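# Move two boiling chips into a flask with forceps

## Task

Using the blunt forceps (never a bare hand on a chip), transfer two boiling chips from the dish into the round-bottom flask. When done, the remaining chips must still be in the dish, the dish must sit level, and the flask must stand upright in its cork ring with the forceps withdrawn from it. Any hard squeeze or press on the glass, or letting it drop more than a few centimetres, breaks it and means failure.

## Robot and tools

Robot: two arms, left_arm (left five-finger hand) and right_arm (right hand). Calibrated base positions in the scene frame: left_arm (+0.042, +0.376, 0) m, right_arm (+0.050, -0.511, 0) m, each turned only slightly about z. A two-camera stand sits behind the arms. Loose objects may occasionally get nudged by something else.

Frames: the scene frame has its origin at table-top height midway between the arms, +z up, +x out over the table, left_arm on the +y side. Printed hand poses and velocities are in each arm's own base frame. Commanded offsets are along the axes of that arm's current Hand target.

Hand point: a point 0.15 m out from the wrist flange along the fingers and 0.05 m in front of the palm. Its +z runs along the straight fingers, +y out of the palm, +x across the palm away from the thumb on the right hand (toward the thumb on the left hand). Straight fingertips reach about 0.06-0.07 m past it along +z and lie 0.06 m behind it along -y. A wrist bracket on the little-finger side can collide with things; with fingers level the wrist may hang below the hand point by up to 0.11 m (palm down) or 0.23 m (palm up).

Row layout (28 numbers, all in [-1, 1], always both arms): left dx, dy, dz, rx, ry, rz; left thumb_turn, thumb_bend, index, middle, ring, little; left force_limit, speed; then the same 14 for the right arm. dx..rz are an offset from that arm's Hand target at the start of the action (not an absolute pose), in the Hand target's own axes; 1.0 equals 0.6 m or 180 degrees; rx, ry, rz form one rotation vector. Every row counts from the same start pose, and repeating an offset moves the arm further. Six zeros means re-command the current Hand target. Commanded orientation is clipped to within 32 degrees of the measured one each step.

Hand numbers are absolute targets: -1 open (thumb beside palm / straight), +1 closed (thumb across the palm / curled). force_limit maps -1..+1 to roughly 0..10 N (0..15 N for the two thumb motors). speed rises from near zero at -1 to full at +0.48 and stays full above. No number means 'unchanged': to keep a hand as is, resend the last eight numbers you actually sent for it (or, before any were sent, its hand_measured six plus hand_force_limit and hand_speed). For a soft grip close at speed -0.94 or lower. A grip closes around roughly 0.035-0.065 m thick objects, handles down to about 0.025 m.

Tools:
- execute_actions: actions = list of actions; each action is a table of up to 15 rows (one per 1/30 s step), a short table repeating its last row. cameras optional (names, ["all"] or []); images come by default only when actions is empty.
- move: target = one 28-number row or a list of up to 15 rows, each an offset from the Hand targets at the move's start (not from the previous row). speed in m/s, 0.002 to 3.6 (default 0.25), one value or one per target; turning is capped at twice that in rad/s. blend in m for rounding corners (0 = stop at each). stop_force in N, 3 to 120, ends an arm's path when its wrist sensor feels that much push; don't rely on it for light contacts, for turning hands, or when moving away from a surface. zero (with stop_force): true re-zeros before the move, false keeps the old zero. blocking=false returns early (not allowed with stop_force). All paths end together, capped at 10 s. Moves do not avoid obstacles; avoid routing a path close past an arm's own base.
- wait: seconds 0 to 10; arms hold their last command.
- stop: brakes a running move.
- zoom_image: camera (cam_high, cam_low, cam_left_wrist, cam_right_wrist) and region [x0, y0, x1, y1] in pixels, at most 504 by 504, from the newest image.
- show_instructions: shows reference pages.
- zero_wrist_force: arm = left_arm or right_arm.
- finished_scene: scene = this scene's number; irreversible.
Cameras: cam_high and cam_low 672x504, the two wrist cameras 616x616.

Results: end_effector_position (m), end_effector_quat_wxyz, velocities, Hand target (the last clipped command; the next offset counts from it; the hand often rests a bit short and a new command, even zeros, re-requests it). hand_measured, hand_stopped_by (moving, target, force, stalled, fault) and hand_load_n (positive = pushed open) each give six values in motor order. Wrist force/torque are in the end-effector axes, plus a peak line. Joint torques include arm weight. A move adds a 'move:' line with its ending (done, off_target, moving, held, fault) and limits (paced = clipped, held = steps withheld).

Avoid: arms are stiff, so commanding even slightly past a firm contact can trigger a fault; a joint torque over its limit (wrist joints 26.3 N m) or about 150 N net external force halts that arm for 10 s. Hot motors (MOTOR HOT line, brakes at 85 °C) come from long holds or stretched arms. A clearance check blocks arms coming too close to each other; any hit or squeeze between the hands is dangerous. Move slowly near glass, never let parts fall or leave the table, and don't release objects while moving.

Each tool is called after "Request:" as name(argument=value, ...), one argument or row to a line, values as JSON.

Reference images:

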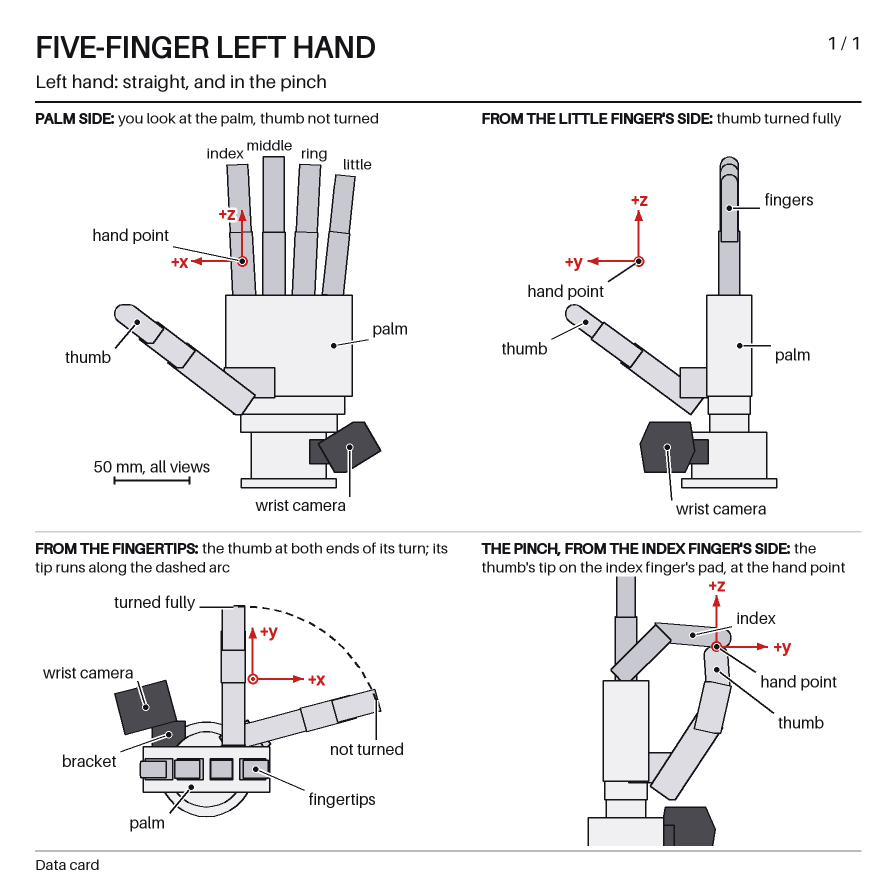

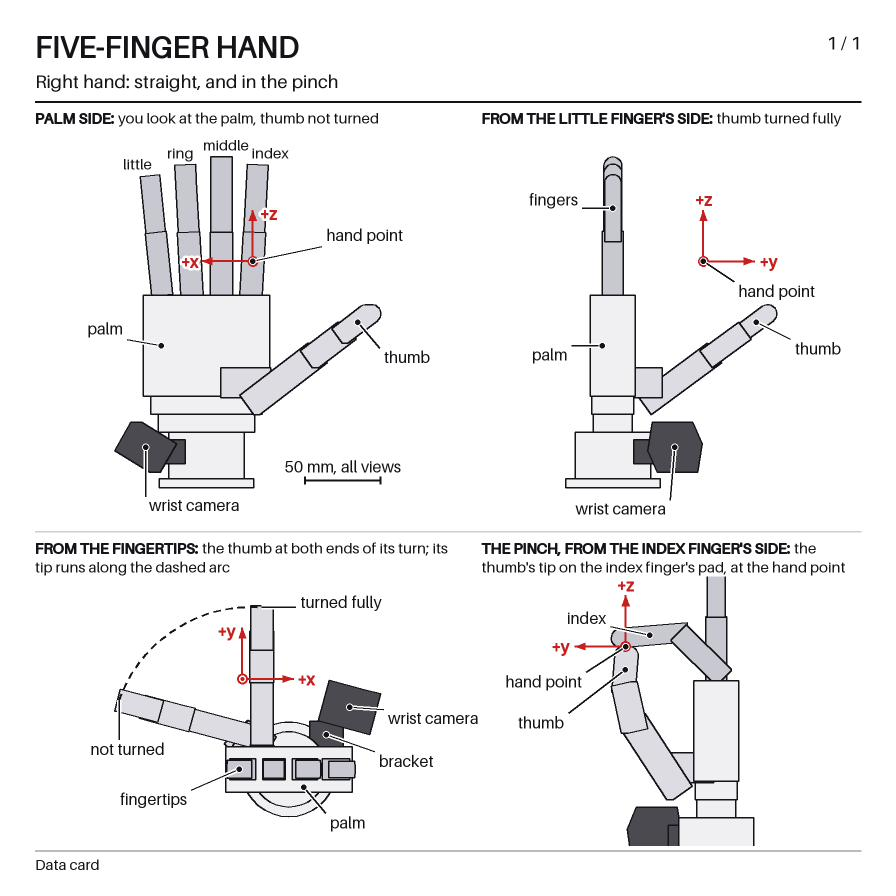

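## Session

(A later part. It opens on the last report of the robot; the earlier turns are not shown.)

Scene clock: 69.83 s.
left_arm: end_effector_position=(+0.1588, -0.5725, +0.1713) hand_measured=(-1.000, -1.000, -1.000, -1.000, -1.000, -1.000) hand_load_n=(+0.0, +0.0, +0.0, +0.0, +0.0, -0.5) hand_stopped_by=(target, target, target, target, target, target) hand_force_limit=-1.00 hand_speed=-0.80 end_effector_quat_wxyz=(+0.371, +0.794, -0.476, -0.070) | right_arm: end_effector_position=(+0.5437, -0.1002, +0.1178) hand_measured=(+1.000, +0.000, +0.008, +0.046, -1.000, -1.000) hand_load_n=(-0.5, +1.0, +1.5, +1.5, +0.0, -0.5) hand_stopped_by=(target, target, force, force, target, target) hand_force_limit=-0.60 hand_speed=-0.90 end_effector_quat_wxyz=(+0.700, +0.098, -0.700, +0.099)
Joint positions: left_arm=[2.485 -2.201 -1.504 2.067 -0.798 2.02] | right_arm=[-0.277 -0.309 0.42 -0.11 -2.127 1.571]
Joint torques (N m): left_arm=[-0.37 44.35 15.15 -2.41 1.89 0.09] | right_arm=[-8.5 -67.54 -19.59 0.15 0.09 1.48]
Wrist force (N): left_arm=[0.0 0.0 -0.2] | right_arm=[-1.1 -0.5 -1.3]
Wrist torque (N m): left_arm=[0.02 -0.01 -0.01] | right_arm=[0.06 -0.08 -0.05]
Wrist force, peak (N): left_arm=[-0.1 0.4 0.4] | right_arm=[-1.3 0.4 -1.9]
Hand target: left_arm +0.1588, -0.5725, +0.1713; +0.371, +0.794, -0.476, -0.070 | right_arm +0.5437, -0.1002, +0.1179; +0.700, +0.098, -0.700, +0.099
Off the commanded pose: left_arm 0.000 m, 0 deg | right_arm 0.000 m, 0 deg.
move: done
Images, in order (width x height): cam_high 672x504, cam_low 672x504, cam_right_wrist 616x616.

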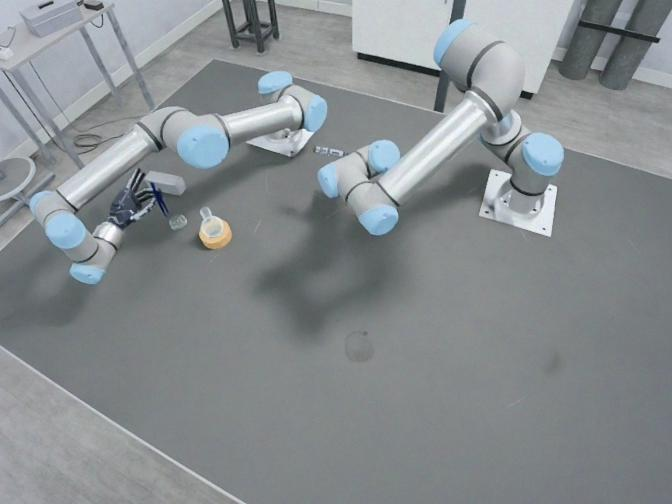

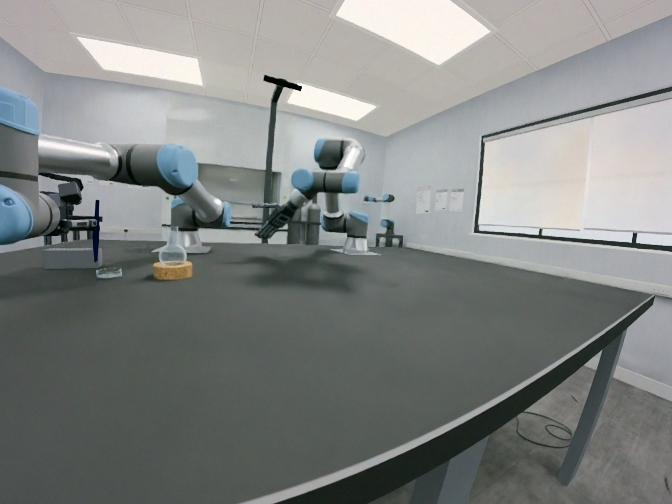

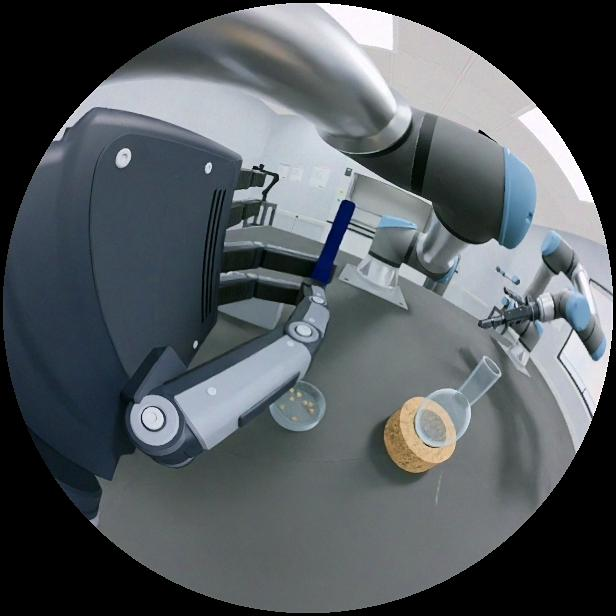

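Request:
zoom_image(
  camera="cam_low",
  region=[85, 250, 135, 285],
)

Request:
zoom_image(
  camera="cam_high",
  region=[155, 200, 195, 235],
)

Scaled by 10.080 from the camera's 672x504 image, which has a finer 960x720 frame.

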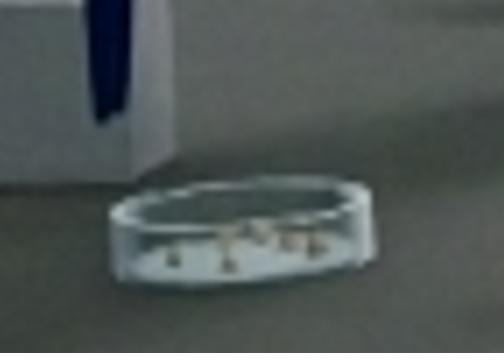

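Scaled by 12.600 from the camera's 672x504 image, which has a finer 960x720 frame.

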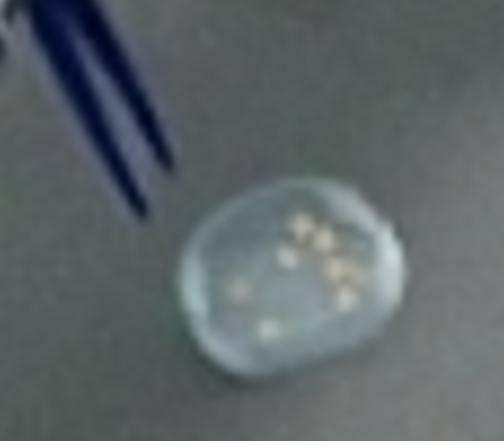

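Request:
move(
  target=[
    [0,0,0,0,0,0,-1,-1,-1,-1,-1,-1,-1,-0.8,0,0.0242,-0.0075,0,0,0,1,0,0.21,0.2,-1,-1,-0.6,-0.9],
    [0,0,0,0,0,0,-1,-1,-1,-1,-1,-1,-1,-0.8,-0.03,0.0242,-0.0075,0,0,0,1,0,0.21,0.2,-1,-1,-0.6,-0.9],
  ],
  speed=0.05,
  cameras=["cam_high","cam_right_wrist", "cam_low"],
)

Request:
zoom_image(
  camera="cam_low",
  region=[85, 250, 135, 285],
)

Request:
zoom_image(
  camera="cam_high",
  region=[155, 200, 195, 235],
)

Request:
zoom_image(
  camera="cam_right_wrist",
  region=[220, 340, 360, 450],
)

Scene clock: 76.17 s.
left_arm: end_effector_position=(+0.1588, -0.5725, +0.1713) hand_measured=(-1.000, -1.000, -1.000, -1.000, -1.000, -1.000) hand_load_n=(+0.0, -0.5, +0.0, +0.0, +0.0, +0.0) hand_stopped_by=(target, target, target, target, target, target) hand_force_limit=-1.00 hand_speed=-0.80 end_effector_quat_wxyz=(+0.371, +0.794, -0.476, -0.070) | right_arm: end_effector_position=(+0.5440, -0.0850, +0.0997) hand_measured=(+1.000, +0.000, +0.008, +0.046, -1.000, -1.000) hand_load_n=(-0.5, +1.0, +1.0, +1.5, +0.0, +0.0) hand_stopped_by=(target, target, force, force, target, target) hand_force_limit=-0.60 hand_speed=-0.90 end_effector_quat_wxyz=(+0.700, +0.098, -0.700, +0.099) end_effector_velocity=(-0.001, +0.000, +0.003) end_effector_angular_velocity=(+0.001, +0.004, -0.001)
Joint positions: left_arm=[2.485 -2.201 -1.504 2.067 -0.798 2.02] | right_arm=[-0.259 -0.302 0.453 -0.15 -2.108 1.571]
Joint velocities: left_arm=[within noise] | right_arm=[-0.001 -0.001 -0.002 0.007 0 0]
Joint torques (N m): left_arm=[-0.37 44.16 15.38 -2.35 1.94 0.14] | right_arm=[-11.24 -69.87 -23.38 2.61 -1.17 0.93]
Wrist force (N): left_arm=[-0.1 0.2 0.2] | right_arm=[-0.9 -0.4 -1.2]
Wrist torque (N m): left_arm=[0.01 0.02 -0.02] | right_arm=[0.08 -0.10 -0.03]
Wrist force, peak (N): left_arm=[0.6 0.0 0.0] | right_arm=[-1.5 -0.5 -1.3]
Hand target: left_arm +0.1588, -0.5725, +0.1713; +0.371, +0.794, -0.476, -0.070 | right_arm +0.5440, -0.0851, +0.0999; +0.700, +0.098, -0.700, +0.099
Off the commanded pose: left_arm 0.000 m, 0 deg | right_arm 0.000 m, 0 deg.
move: done
Images, in order (width x height): cam_high 672x504, cam_low 672x504, cam_right_wrist 616x616.

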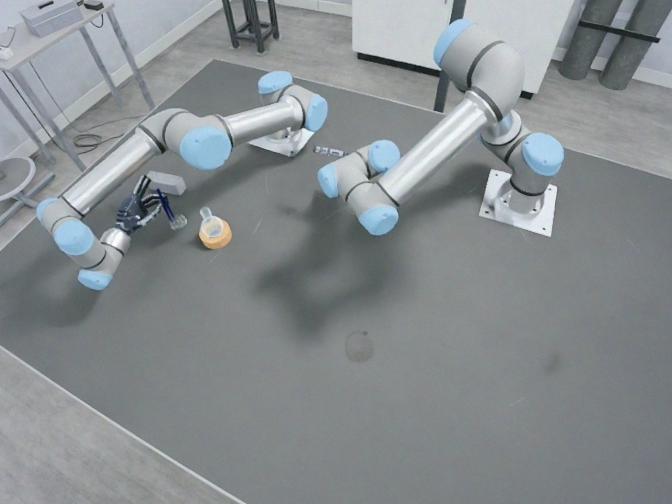

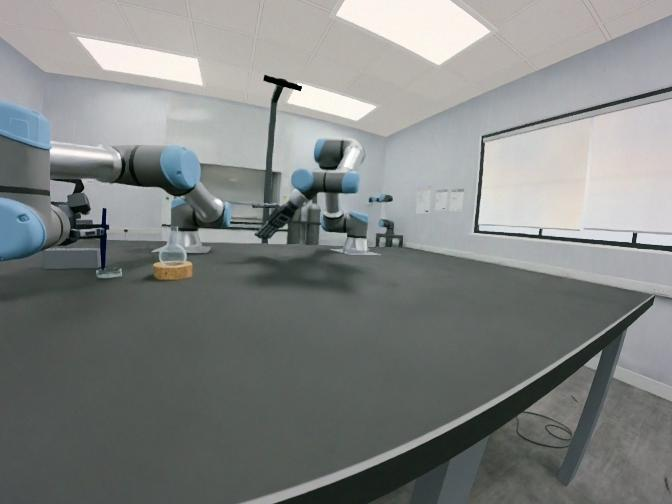

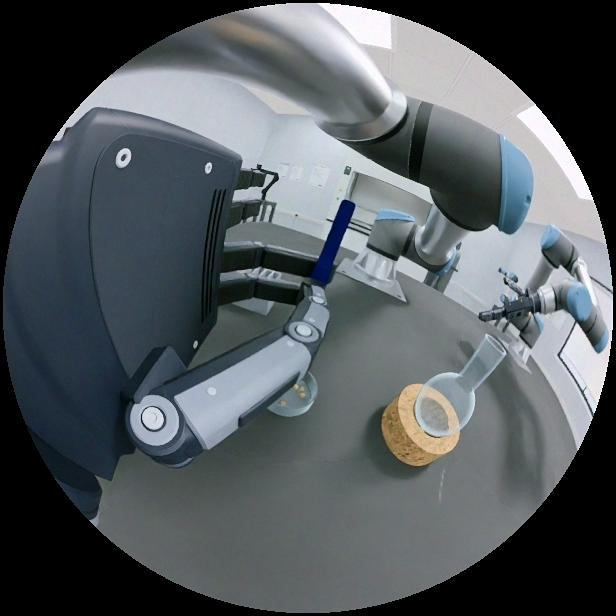

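Scaled by 10.080 from the camera's 672x504 image, which has a finer 960x720 frame.

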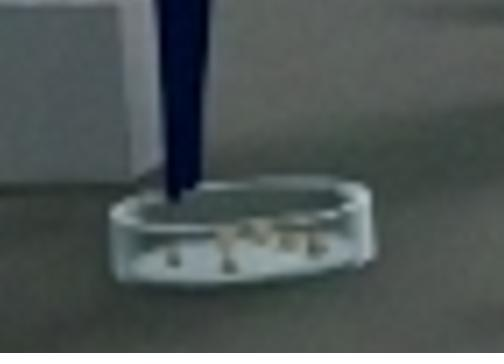

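Scaled by 12.600 from the camera's 672x504 image, which has a finer 960x720 frame.

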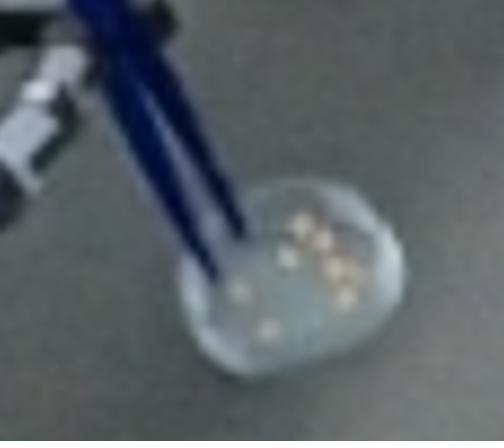

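Scaled by 3.600 from the camera's 616x616 image, which has a finer 880x880 frame.

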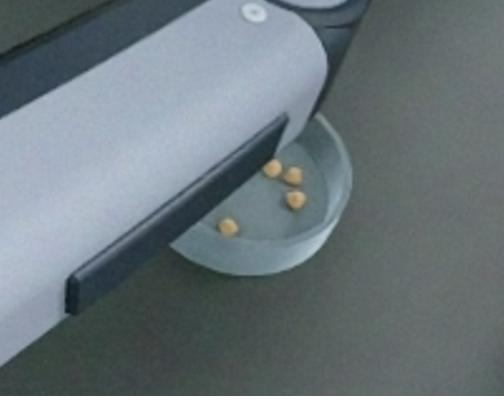

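Request:
move(
  target=[
    [0,0,0,0,0,0,-1,-1,-1,-1,-1,-1,-1,-0.8,0,-0.0046,-0.0022,0,0,0,1,0,0.21,0.2,-1,-1,-0.6,-0.9],
    [0,0,0,0,0,0,-1,-1,-1,-1,-1,-1,-1,-0.8,-0.018,-0.0046,-0.0022,0,0,0,1,0,0.21,0.2,-1,-1,-0.6,-0.9],
  ],
  speed=0.04,
  cameras=["cam_high", "cam_low"],
)

Request:
zoom_image(
  camera="cam_low",
  region=[85, 250, 135, 285],
)

Request:
zoom_image(
  camera="cam_high",
  region=[155, 200, 195, 235],
)

Scene clock: 78.63 s.
left_arm: end_effector_position=(+0.1588, -0.5725, +0.1713) hand_measured=(-1.000, -1.000, -1.000, -1.000, -1.000, -1.000) hand_load_n=(+0.0, +0.0, +0.0, +0.0, +0.0, +0.0) hand_stopped_by=(target, target, target, target, target, target) hand_force_limit=-1.00 hand_speed=-0.80 end_effector_quat_wxyz=(+0.371, +0.794, -0.476, -0.070) | right_arm: end_effector_position=(+0.5460, -0.0874, +0.0889) hand_measured=(+1.000, +0.000, +0.008, +0.046, -1.000, -1.000) hand_load_n=(-0.5, +1.0, +1.5, +1.5, +0.0, +0.0) hand_stopped_by=(target, target, force, force, target, target) hand_force_limit=-0.60 hand_speed=-0.90 end_effector_quat_wxyz=(+0.700, +0.098, -0.700, +0.098) end_effector_velocity=(+0.000, +0.001, +0.002) end_effector_angular_velocity=(+0.000, +0.001, -0.001)
Joint positions: left_arm=[2.485 -2.201 -1.504 2.067 -0.798 2.02] | right_arm=[-0.261 -0.281 0.438 -0.156 -2.111 1.571]
Joint velocities: left_arm=[within noise] | right_arm=[0 -0.001 -0.003 0.005 0.001 0]
Joint torques (N m): left_arm=[-0.7 44.32 15.49 -2.4 2.05 0.14] | right_arm=[-3.52 -68.93 -22.95 2.67 0.61 0.82]
Wrist force (N): left_arm=[0.2 -0.1 0.2] | right_arm=[-0.9 -0.4 -1.3]
Wrist torque (N m): left_arm=[-0.03 -0.03 0.01] | right_arm=[0.08 -0.10 -0.03]
Wrist force, peak (N): left_arm=[0.0 0.5 0.2] | right_arm=[-1.3 -0.6 -1.3]
Hand target: left_arm +0.1588, -0.5725, +0.1713; +0.371, +0.794, -0.476, -0.070 | right_arm +0.5461, -0.0873, +0.0891; +0.700, +0.098, -0.700, +0.099
Off the commanded pose: left_arm 0.000 m, 0 deg | right_arm 0.000 m, 0 deg.
move: done
Images, in order (width x height): cam_high 672x504, cam_low 672x504.

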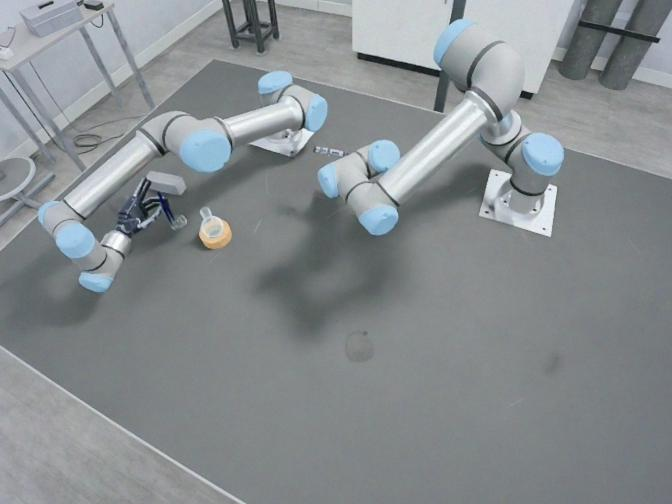

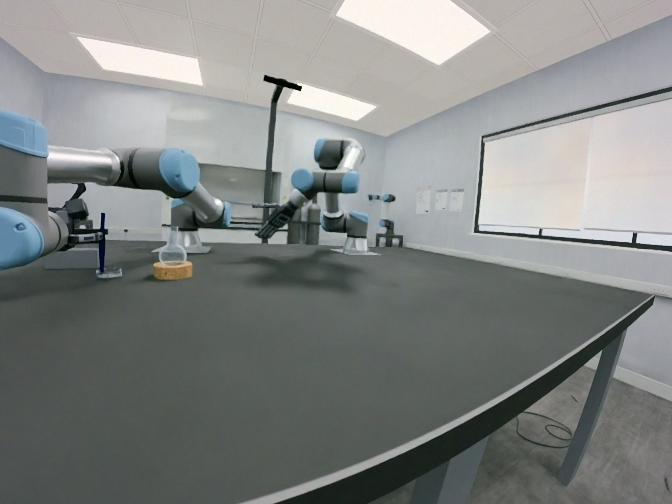

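Scaled by 10.080 from the camera's 672x504 image, which has a finer 960x720 frame.

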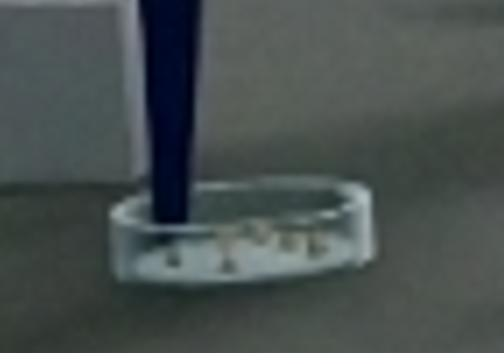

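Scaled by 12.600 from the camera's 672x504 image, which has a finer 960x720 frame.

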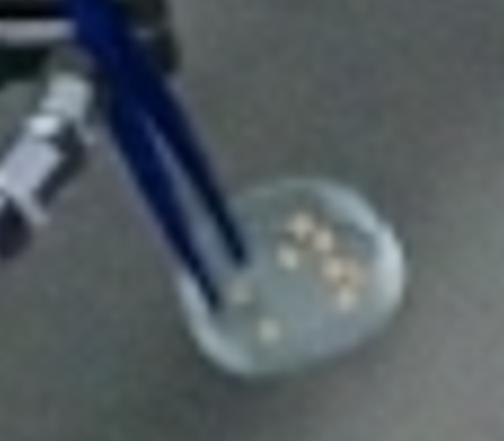

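Request:
zoom_image(
  camera="cam_low",
  region=[94, 262, 114, 282],
)

Request:
zoom_image(
  camera="cam_high",
  region=[165, 212, 185, 232],
)

Scaled by 25.200 from the camera's 672x504 image, which has a finer 960x720 frame.

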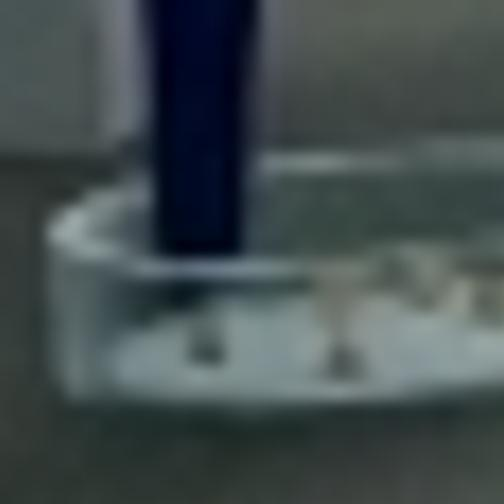

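Scaled by 25.200 from the camera's 672x504 image, which has a finer 960x720 frame.

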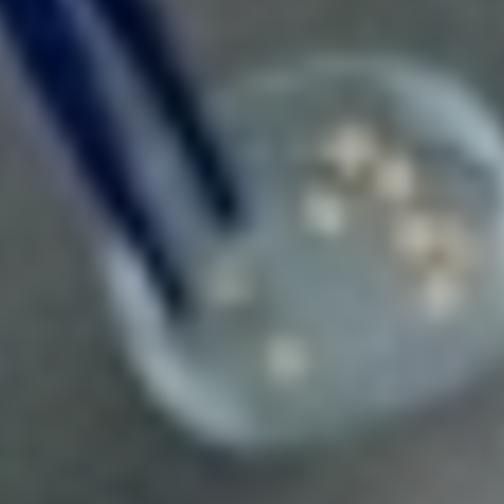

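Request:
move(
  target=[0,0,0,0,0,0,-1,-1,-1,-1,-1,-1,-1,-0.8,-0.0083,0,0,0,0,0,1,0,0.21,0.2,-1,-1,-0.6,-0.9],
  speed=0.01,
  stop_force=3,
  cameras=["cam_high", "cam_low"],
)

Request:
zoom_image(
  camera="cam_low",
  region=[94, 262, 114, 282],
)

Request:
zoom_image(
  camera="cam_high",
  region=[165, 212, 185, 232],
)

Scene clock: 80.93 s.
left_arm: end_effector_position=(+0.1588, -0.5725, +0.1713) hand_measured=(-1.000, -1.000, -1.000, -1.000, -1.000, -1.000) hand_load_n=(+0.0, +0.0, -0.5, +0.0, +0.0, +0.0) hand_stopped_by=(target, target, target, target, target, target) hand_force_limit=-1.00 hand_speed=-0.80 end_effector_quat_wxyz=(+0.371, +0.794, -0.476, -0.070) | right_arm: end_effector_position=(+0.5460, -0.0873, +0.0841) hand_measured=(+1.000, +0.000, +0.008, +0.046, -1.000, -1.000) hand_load_n=(-0.5, +1.0, +1.5, +1.5, +0.0, +0.0) hand_stopped_by=(target, target, force, force, target, target) hand_force_limit=-0.60 hand_speed=-0.90 end_effector_quat_wxyz=(+0.700, +0.098, -0.700, +0.099)
Joint positions: left_arm=[2.485 -2.201 -1.504 2.067 -0.798 2.02] | right_arm=[-0.261 -0.277 0.441 -0.164 -2.111 1.571]
Joint torques (N m): left_arm=[-0.21 43.83 15.34 -2.43 1.89 0.13] | right_arm=[9.96 -62.67 -22.47 2.99 0.42 1.13]
Wrist force (N): left_arm=[0.2 0.3 0.0] | right_arm=[-0.9 -0.4 -1.3]
Wrist torque (N m): left_arm=[0.04 -0.03 -0.01] | right_arm=[0.08 -0.11 -0.02]
Wrist force, peak (N): left_arm=[-0.1 0.5 -0.2] | right_arm=[-1.2 -0.4 -1.7]
Hand target: left_arm +0.1588, -0.5725, +0.1713; +0.371, +0.794, -0.476, -0.070 | right_arm +0.5461, -0.0874, +0.0841; +0.700, +0.098, -0.700, +0.099
Off the commanded pose: left_arm 0.000 m, 0 deg | right_arm 0.000 m, 0 deg.
move: done
Images, in order (width x height): cam_high 672x504, cam_low 672x504.

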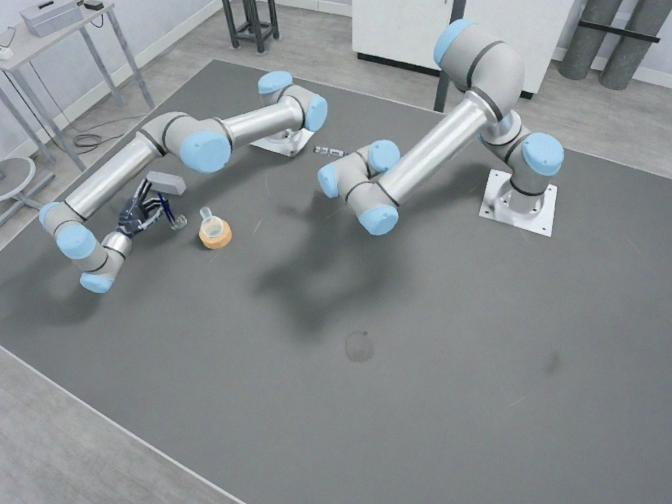

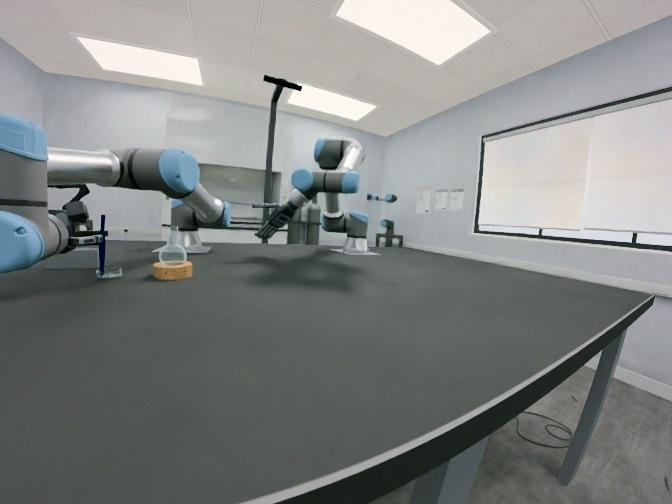

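Scaled by 25.200 from the camera's 672x504 image, which has a finer 960x720 frame.

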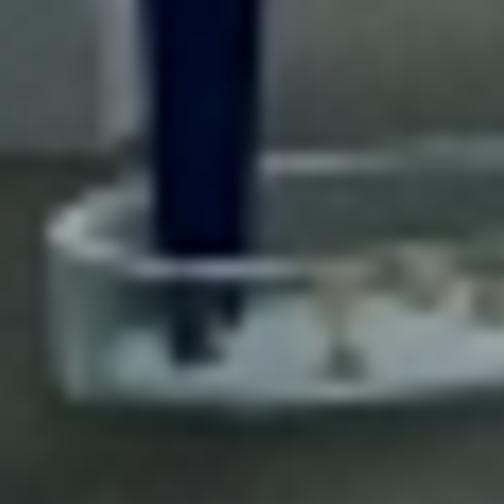

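Scaled by 25.200 from the camera's 672x504 image, which has a finer 960x720 frame.

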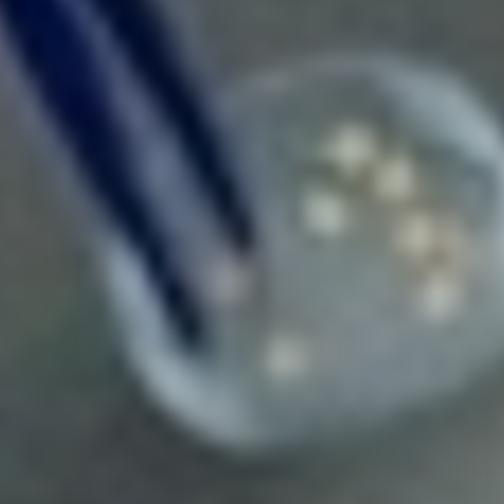

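Request:
move(
  target=[
    [0,0,0,0,0,0,-1,-1,-1,-1,-1,-1,-1,-0.8,-0.002,0,0,0,0,0,1,0,0.21,0.2,-1,-1,-0.6,-0.9],
    [0,0,0,0,0,0,-1,-1,-1,-1,-1,-1,-1,-0.8,-0.002,0,0,0,0,0,1,0,0.053,0.091,-1,-1,0,-0.94],
  ],
  speed=0.02,
  cameras=["cam_high", "cam_low"],
)

Request:
zoom_image(
  camera="cam_low",
  region=[94, 262, 114, 282],
)

Request:
zoom_image(
  camera="cam_high",
  region=[165, 212, 185, 232],
)

Scene clock: 82.83 s.
left_arm: end_effector_position=(+0.1588, -0.5725, +0.1713) hand_measured=(-1.000, -1.000, -1.000, -1.000, -1.000, -1.000) hand_load_n=(+0.0, +0.0, +0.0, +0.0, +0.0, +0.0) hand_stopped_by=(target, target, target, target, target, target) hand_force_limit=-1.00 hand_speed=-0.80 end_effector_quat_wxyz=(+0.371, +0.794, -0.476, -0.070) | right_arm: end_effector_position=(+0.5461, -0.0874, +0.0829) hand_measured=(+1.000, -0.002, +0.050, +0.088, -1.000, -1.000) hand_load_n=(+0.0, +3.5, +3.5, +5.5, +0.0, +0.0) hand_stopped_by=(target, target, target, force, target, target) hand_force_limit=0.00 hand_speed=-0.94 end_effector_quat_wxyz=(+0.700, +0.098, -0.700, +0.099)
Joint positions: left_arm=[2.485 -2.201 -1.504 2.067 -0.798 2.02] | right_arm=[-0.261 -0.276 0.442 -0.166 -2.111 1.571]
Joint torques (N m): left_arm=[-0.27 43.92 14.87 -2.31 1.95 0.14] | right_arm=[9.86 -44.1 -12.19 0.07 -0.14 0.6]
Wrist force (N): left_arm=[-0.2 0.2 0.1] | right_arm=[1.2 -1.0 -0.9]
Wrist torque (N m): left_arm=[0.03 0.03 -0.02] | right_arm=[0.07 -0.04 0.01]
Wrist force, peak (N): left_arm=[-0.1 -0.1 0.5] | right_arm=[2.1 -0.7 -1.5]
Hand target: left_arm +0.1588, -0.5725, +0.1713; +0.371, +0.794, -0.476, -0.070 | right_arm +0.5461, -0.0874, +0.0829; +0.700, +0.098, -0.700, +0.099
Off the commanded pose: left_arm 0.000 m, 0 deg | right_arm 0.000 m, 0 deg.
move: done
Images, in order (width x height): cam_high 672x504, cam_low 672x504.

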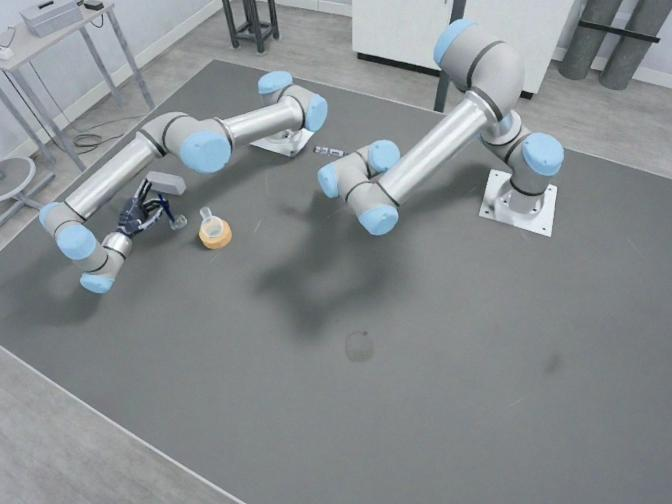

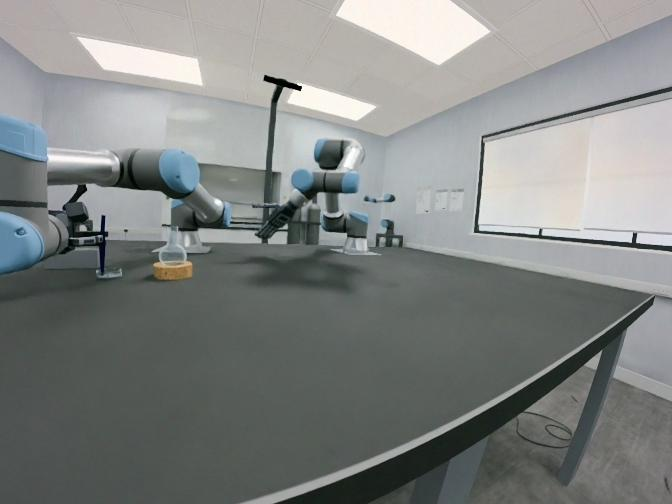

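Scaled by 25.200 from the camera's 672x504 image, which has a finer 960x720 frame.

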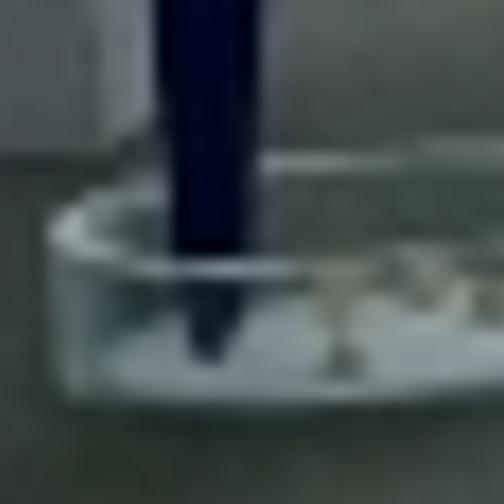

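Scaled by 25.200 from the camera's 672x504 image, which has a finer 960x720 frame.

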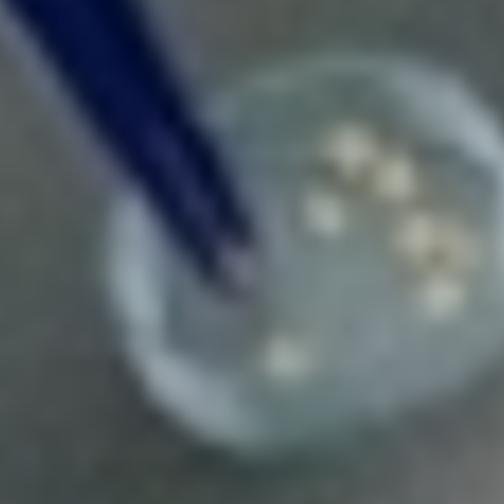

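Request:
move(
  target=[0,0,0,0,0,0,-1,-1,-1,-1,-1,-1,-1,-0.8,0.04,0,0,0,0,0,1,0,0.053,0.091,-1,-1,0,-0.94],
  speed=0.03,
  cameras=["cam_high", "cam_low"],
)

Request:
zoom_image(
  camera="cam_low",
  region=[89, 245, 129, 285],
)

Request:
zoom_image(
  camera="cam_high",
  region=[155, 202, 195, 242],
)

Scene clock: 84.57 s.
left_arm: end_effector_position=(+0.1588, -0.5725, +0.1713) hand_measured=(-1.000, -1.000, -1.000, -1.000, -1.000, -1.000) hand_load_n=(+0.0, +0.0, +0.0, +0.0, +0.0, +0.0) hand_stopped_by=(target, target, target, target, target, target) hand_force_limit=-1.00 hand_speed=-0.80 end_effector_quat_wxyz=(+0.371, +0.794, -0.476, -0.070) | right_arm: end_effector_position=(+0.5461, -0.0873, +0.1072) hand_measured=(+1.000, -0.002, +0.050, +0.088, -1.000, -1.000) hand_load_n=(-1.0, +3.5, +2.5, +6.5, +0.5, +0.0) hand_stopped_by=(target, target, target, force, target, target) hand_force_limit=0.00 hand_speed=-0.94 end_effector_quat_wxyz=(+0.700, +0.098, -0.700, +0.099) end_effector_velocity=(+0.000, +0.000, -0.002) end_effector_angular_velocity=(+0.001, -0.001, +0.000)
Joint positions: left_arm=[2.485 -2.201 -1.504 2.067 -0.798 2.02] | right_arm=[-0.261 -0.296 0.42 -0.124 -2.111 1.571]
Joint velocities: left_arm=[within noise] | right_arm=[0 0.001 0.003 -0.006 0 -0.001]
Joint torques (N m): left_arm=[-0.04 43.74 15.39 -2.42 1.98 0.12] | right_arm=[9.72 -48.38 -12.89 0.08 -0.12 -0.73]
Wrist force (N): left_arm=[0.0 0.0 0.1] | right_arm=[-1.1 -0.5 -1.2]
Wrist torque (N m): left_arm=[0.00 0.01 -0.01] | right_arm=[0.06 -0.08 -0.06]
Wrist force, peak (N): left_arm=[0.1 0.3 0.2] | right_arm=[1.2 -1.1 -1.2]
Hand target: left_arm +0.1588, -0.5725, +0.1713; +0.371, +0.794, -0.476, -0.070 | right_arm +0.5461, -0.0873, +0.1069; +0.700, +0.098, -0.700, +0.099
Off the commanded pose: left_arm 0.000 m, 0 deg | right_arm 0.000 m, 0 deg.
move: done
Images, in order (width x height): cam_high 672x504, cam_low 672x504.

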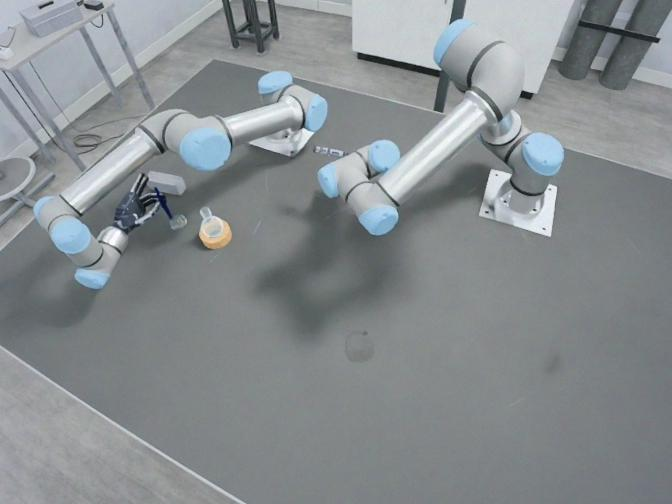

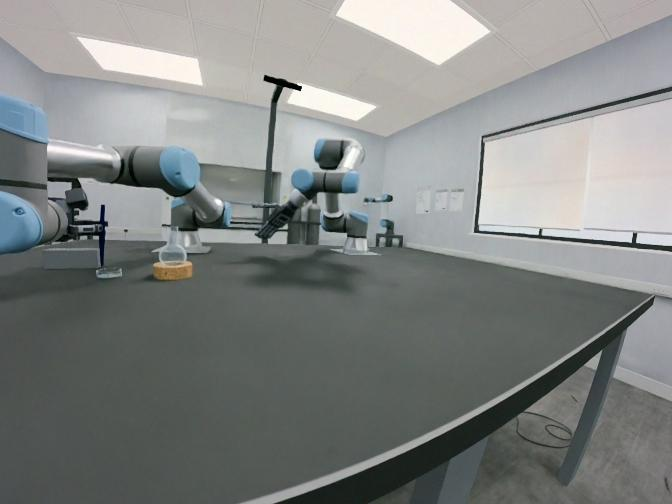

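Scaled by 12.600 from the camera's 672x504 image, which has a finer 960x720 frame.

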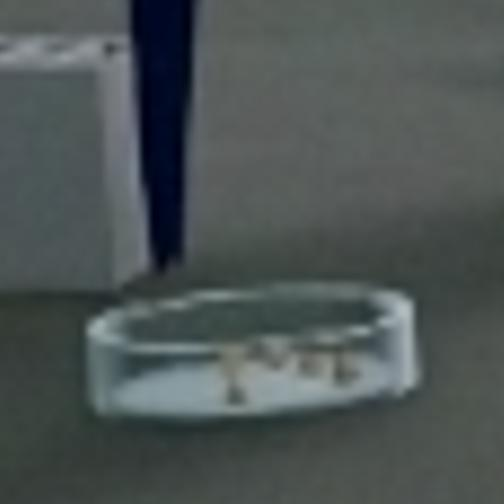

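Scaled by 12.600 from the camera's 672x504 image, which has a finer 960x720 frame.

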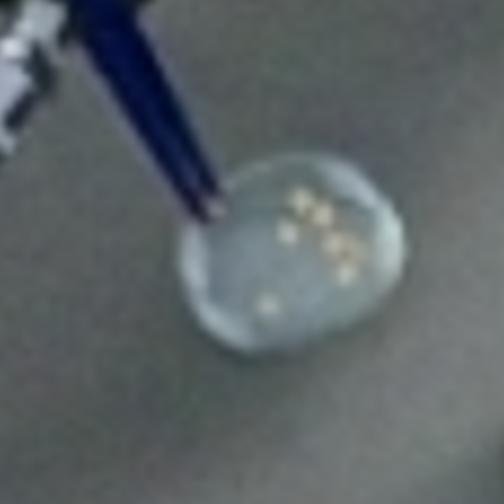

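Request:
move(
  target=[
    [0,0,0,0,0,0,-1,-1,-1,-1,-1,-1,-1,-0.8,0.0885,-0.0173,0.1368,-0.2556,0,0,1,0,0.053,0.091,-1,-1,0,-0.94],
    [0,0,0,0,0,0,-1,-1,-1,-1,-1,-1,-1,-0.8,0.2135,0.1128,0.0475,-0.4778,0,0,1,0,0.053,0.091,-1,-1,0,-0.94],
    [0,0,0,0,0,0,-1,-1,-1,-1,-1,-1,-1,-0.8,0.2135,0.2547,-0.059,-0.5333,0,0,1,0,0.053,0.091,-1,-1,0,-0.94],
  ],
  speed=0.13,
  blend=0.03,
  cameras=["all"],
)

Request:
zoom_image(
  camera="cam_low",
  region=[140, 200, 210, 290],
)

Request:
zoom_image(
  camera="cam_high",
  region=[160, 160, 250, 250],
)

Request:
zoom_image(
  camera="cam_right_wrist",
  region=[200, 240, 420, 460],
)

Scene clock: 94.47 s.
left_arm: end_effector_position=(+0.1588, -0.5725, +0.1713) hand_measured=(-1.000, -1.000, -1.000, -1.000, -1.000, -1.000) hand_load_n=(+0.0, +0.0, +0.0, +0.0, +0.0, +0.0) hand_stopped_by=(target, target, target, target, target, target) hand_force_limit=-1.00 hand_speed=-0.80 end_effector_quat_wxyz=(+0.371, +0.794, -0.476, -0.070) | right_arm: end_effector_position=(+0.5380, +0.0694, +0.2350) hand_measured=(+1.000, -0.002, +0.050, +0.088, -1.000, -1.000) hand_load_n=(-0.5, +3.5, +2.0, +6.5, +0.0, +0.0) hand_stopped_by=(target, target, target, force, target, target) hand_force_limit=0.00 hand_speed=-0.94 end_effector_quat_wxyz=(+0.541, -0.455, -0.542, -0.454)
Joint positions: left_arm=[2.485 -2.201 -1.504 2.067 -0.798 2.02] | right_arm=[-0.587 -1.111 1.581 -0.471 -0.762 1.571]
Joint torques (N m): left_arm=[-0.58 44.51 15.96 -2.27 2.2 0] | right_arm=[-3.92 -22.64 -11.81 2.55 1.09 1.25]
Wrist force (N): left_arm=[0.2 0.3 0.2] | right_arm=[-0.9 -0.7 -1.6]
Wrist torque (N m): left_arm=[0.03 -0.02 -0.01] | right_arm=[0.06 -0.11 -0.03]
Wrist force, peak (N): left_arm=[0.2 0.5 -0.1] | right_arm=[-1.7 0.1 -2.1]
Hand target: left_arm +0.1588, -0.5725, +0.1713; +0.371, +0.794, -0.476, -0.070 | right_arm +0.5380, +0.0694, +0.2349; +0.542, -0.455, -0.542, -0.454
Off the commanded pose: left_arm 0.000 m, 0 deg | right_arm 0.000 m, 0 deg.
move: done

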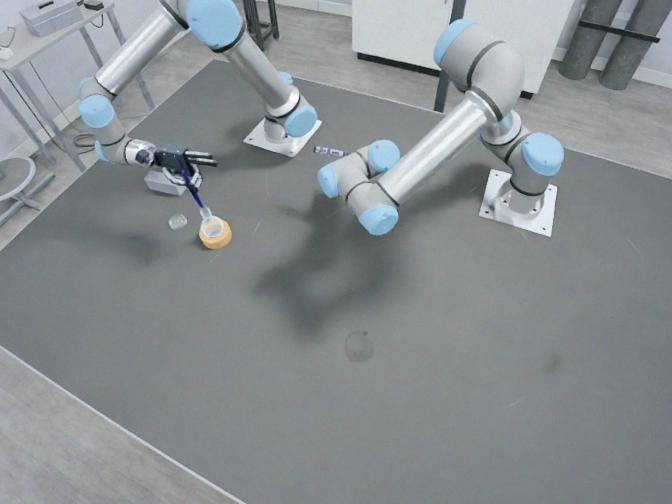

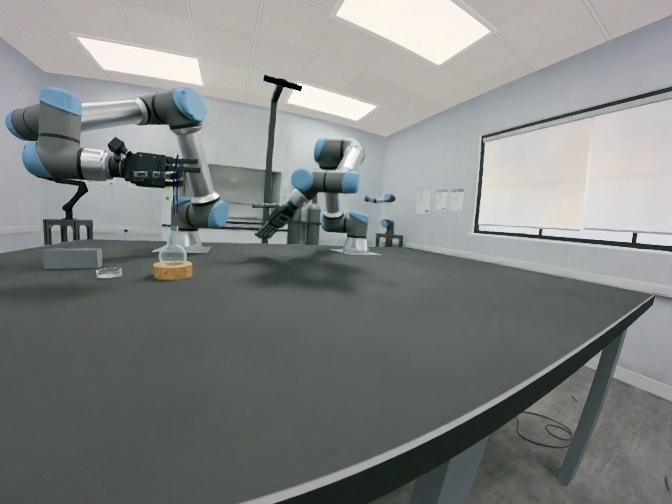

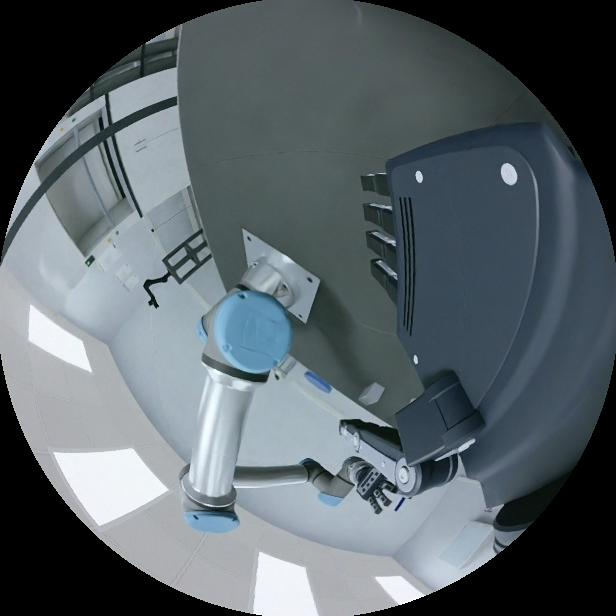

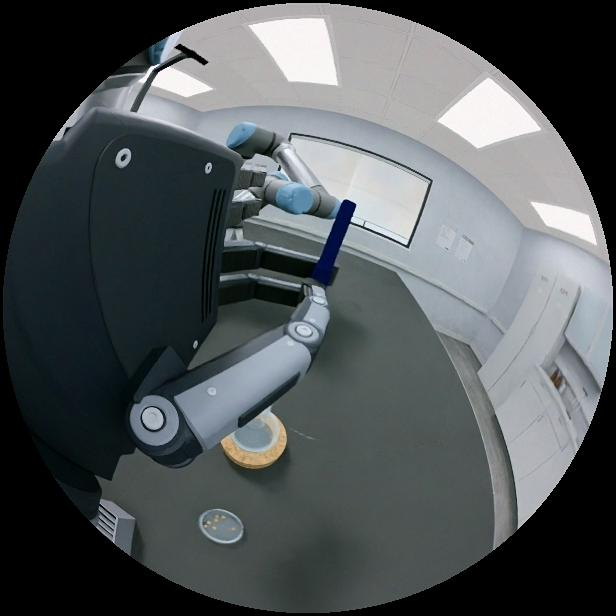

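Scaled by 5.600 from the camera's 672x504 image, which has a finer 960x720 frame.

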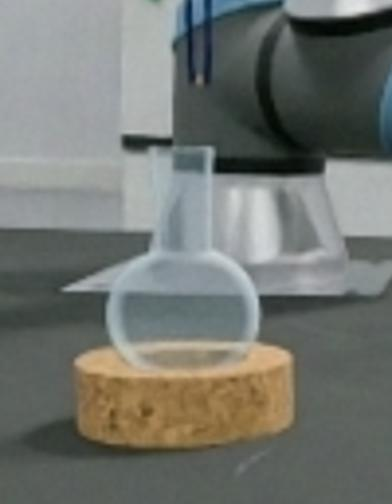

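Scaled by 5.600 from the camera's 672x504 image, which has a finer 960x720 frame.

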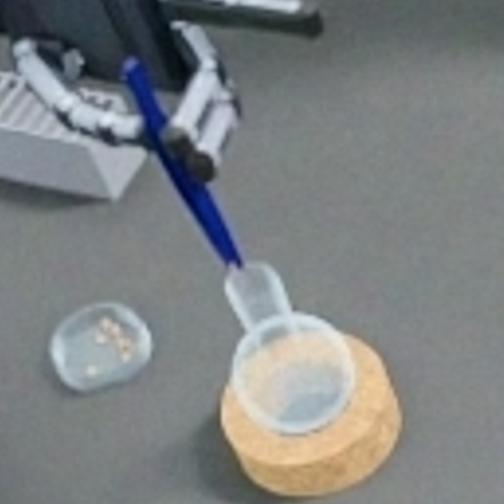

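Scaled by 2.291 from the camera's 616x616 image, which has a finer 880x880 frame.

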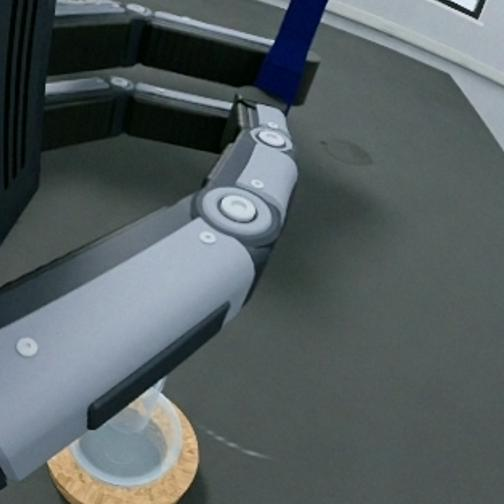

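Request:
zoom_image(
  camera="cam_high",
  region=[190, 195, 230, 235],
)

Request:
zoom_image(
  camera="cam_low",
  region=[155, 205, 195, 245],
)

Scaled by 12.600 from the camera's 672x504 image, which has a finer 960x720 frame.

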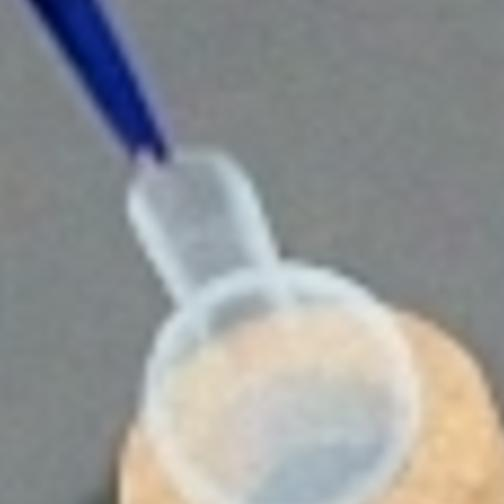

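Scaled by 12.600 from the camera's 672x504 image, which has a finer 960x720 frame.

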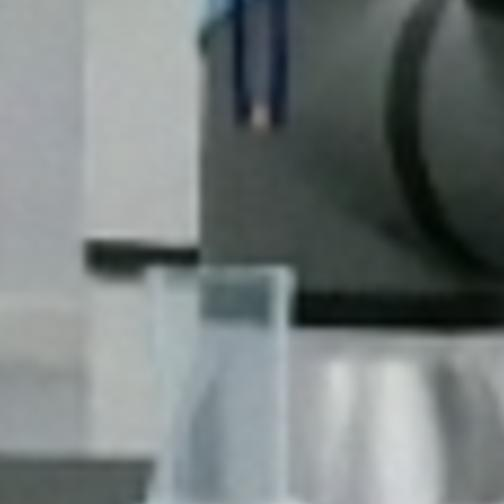

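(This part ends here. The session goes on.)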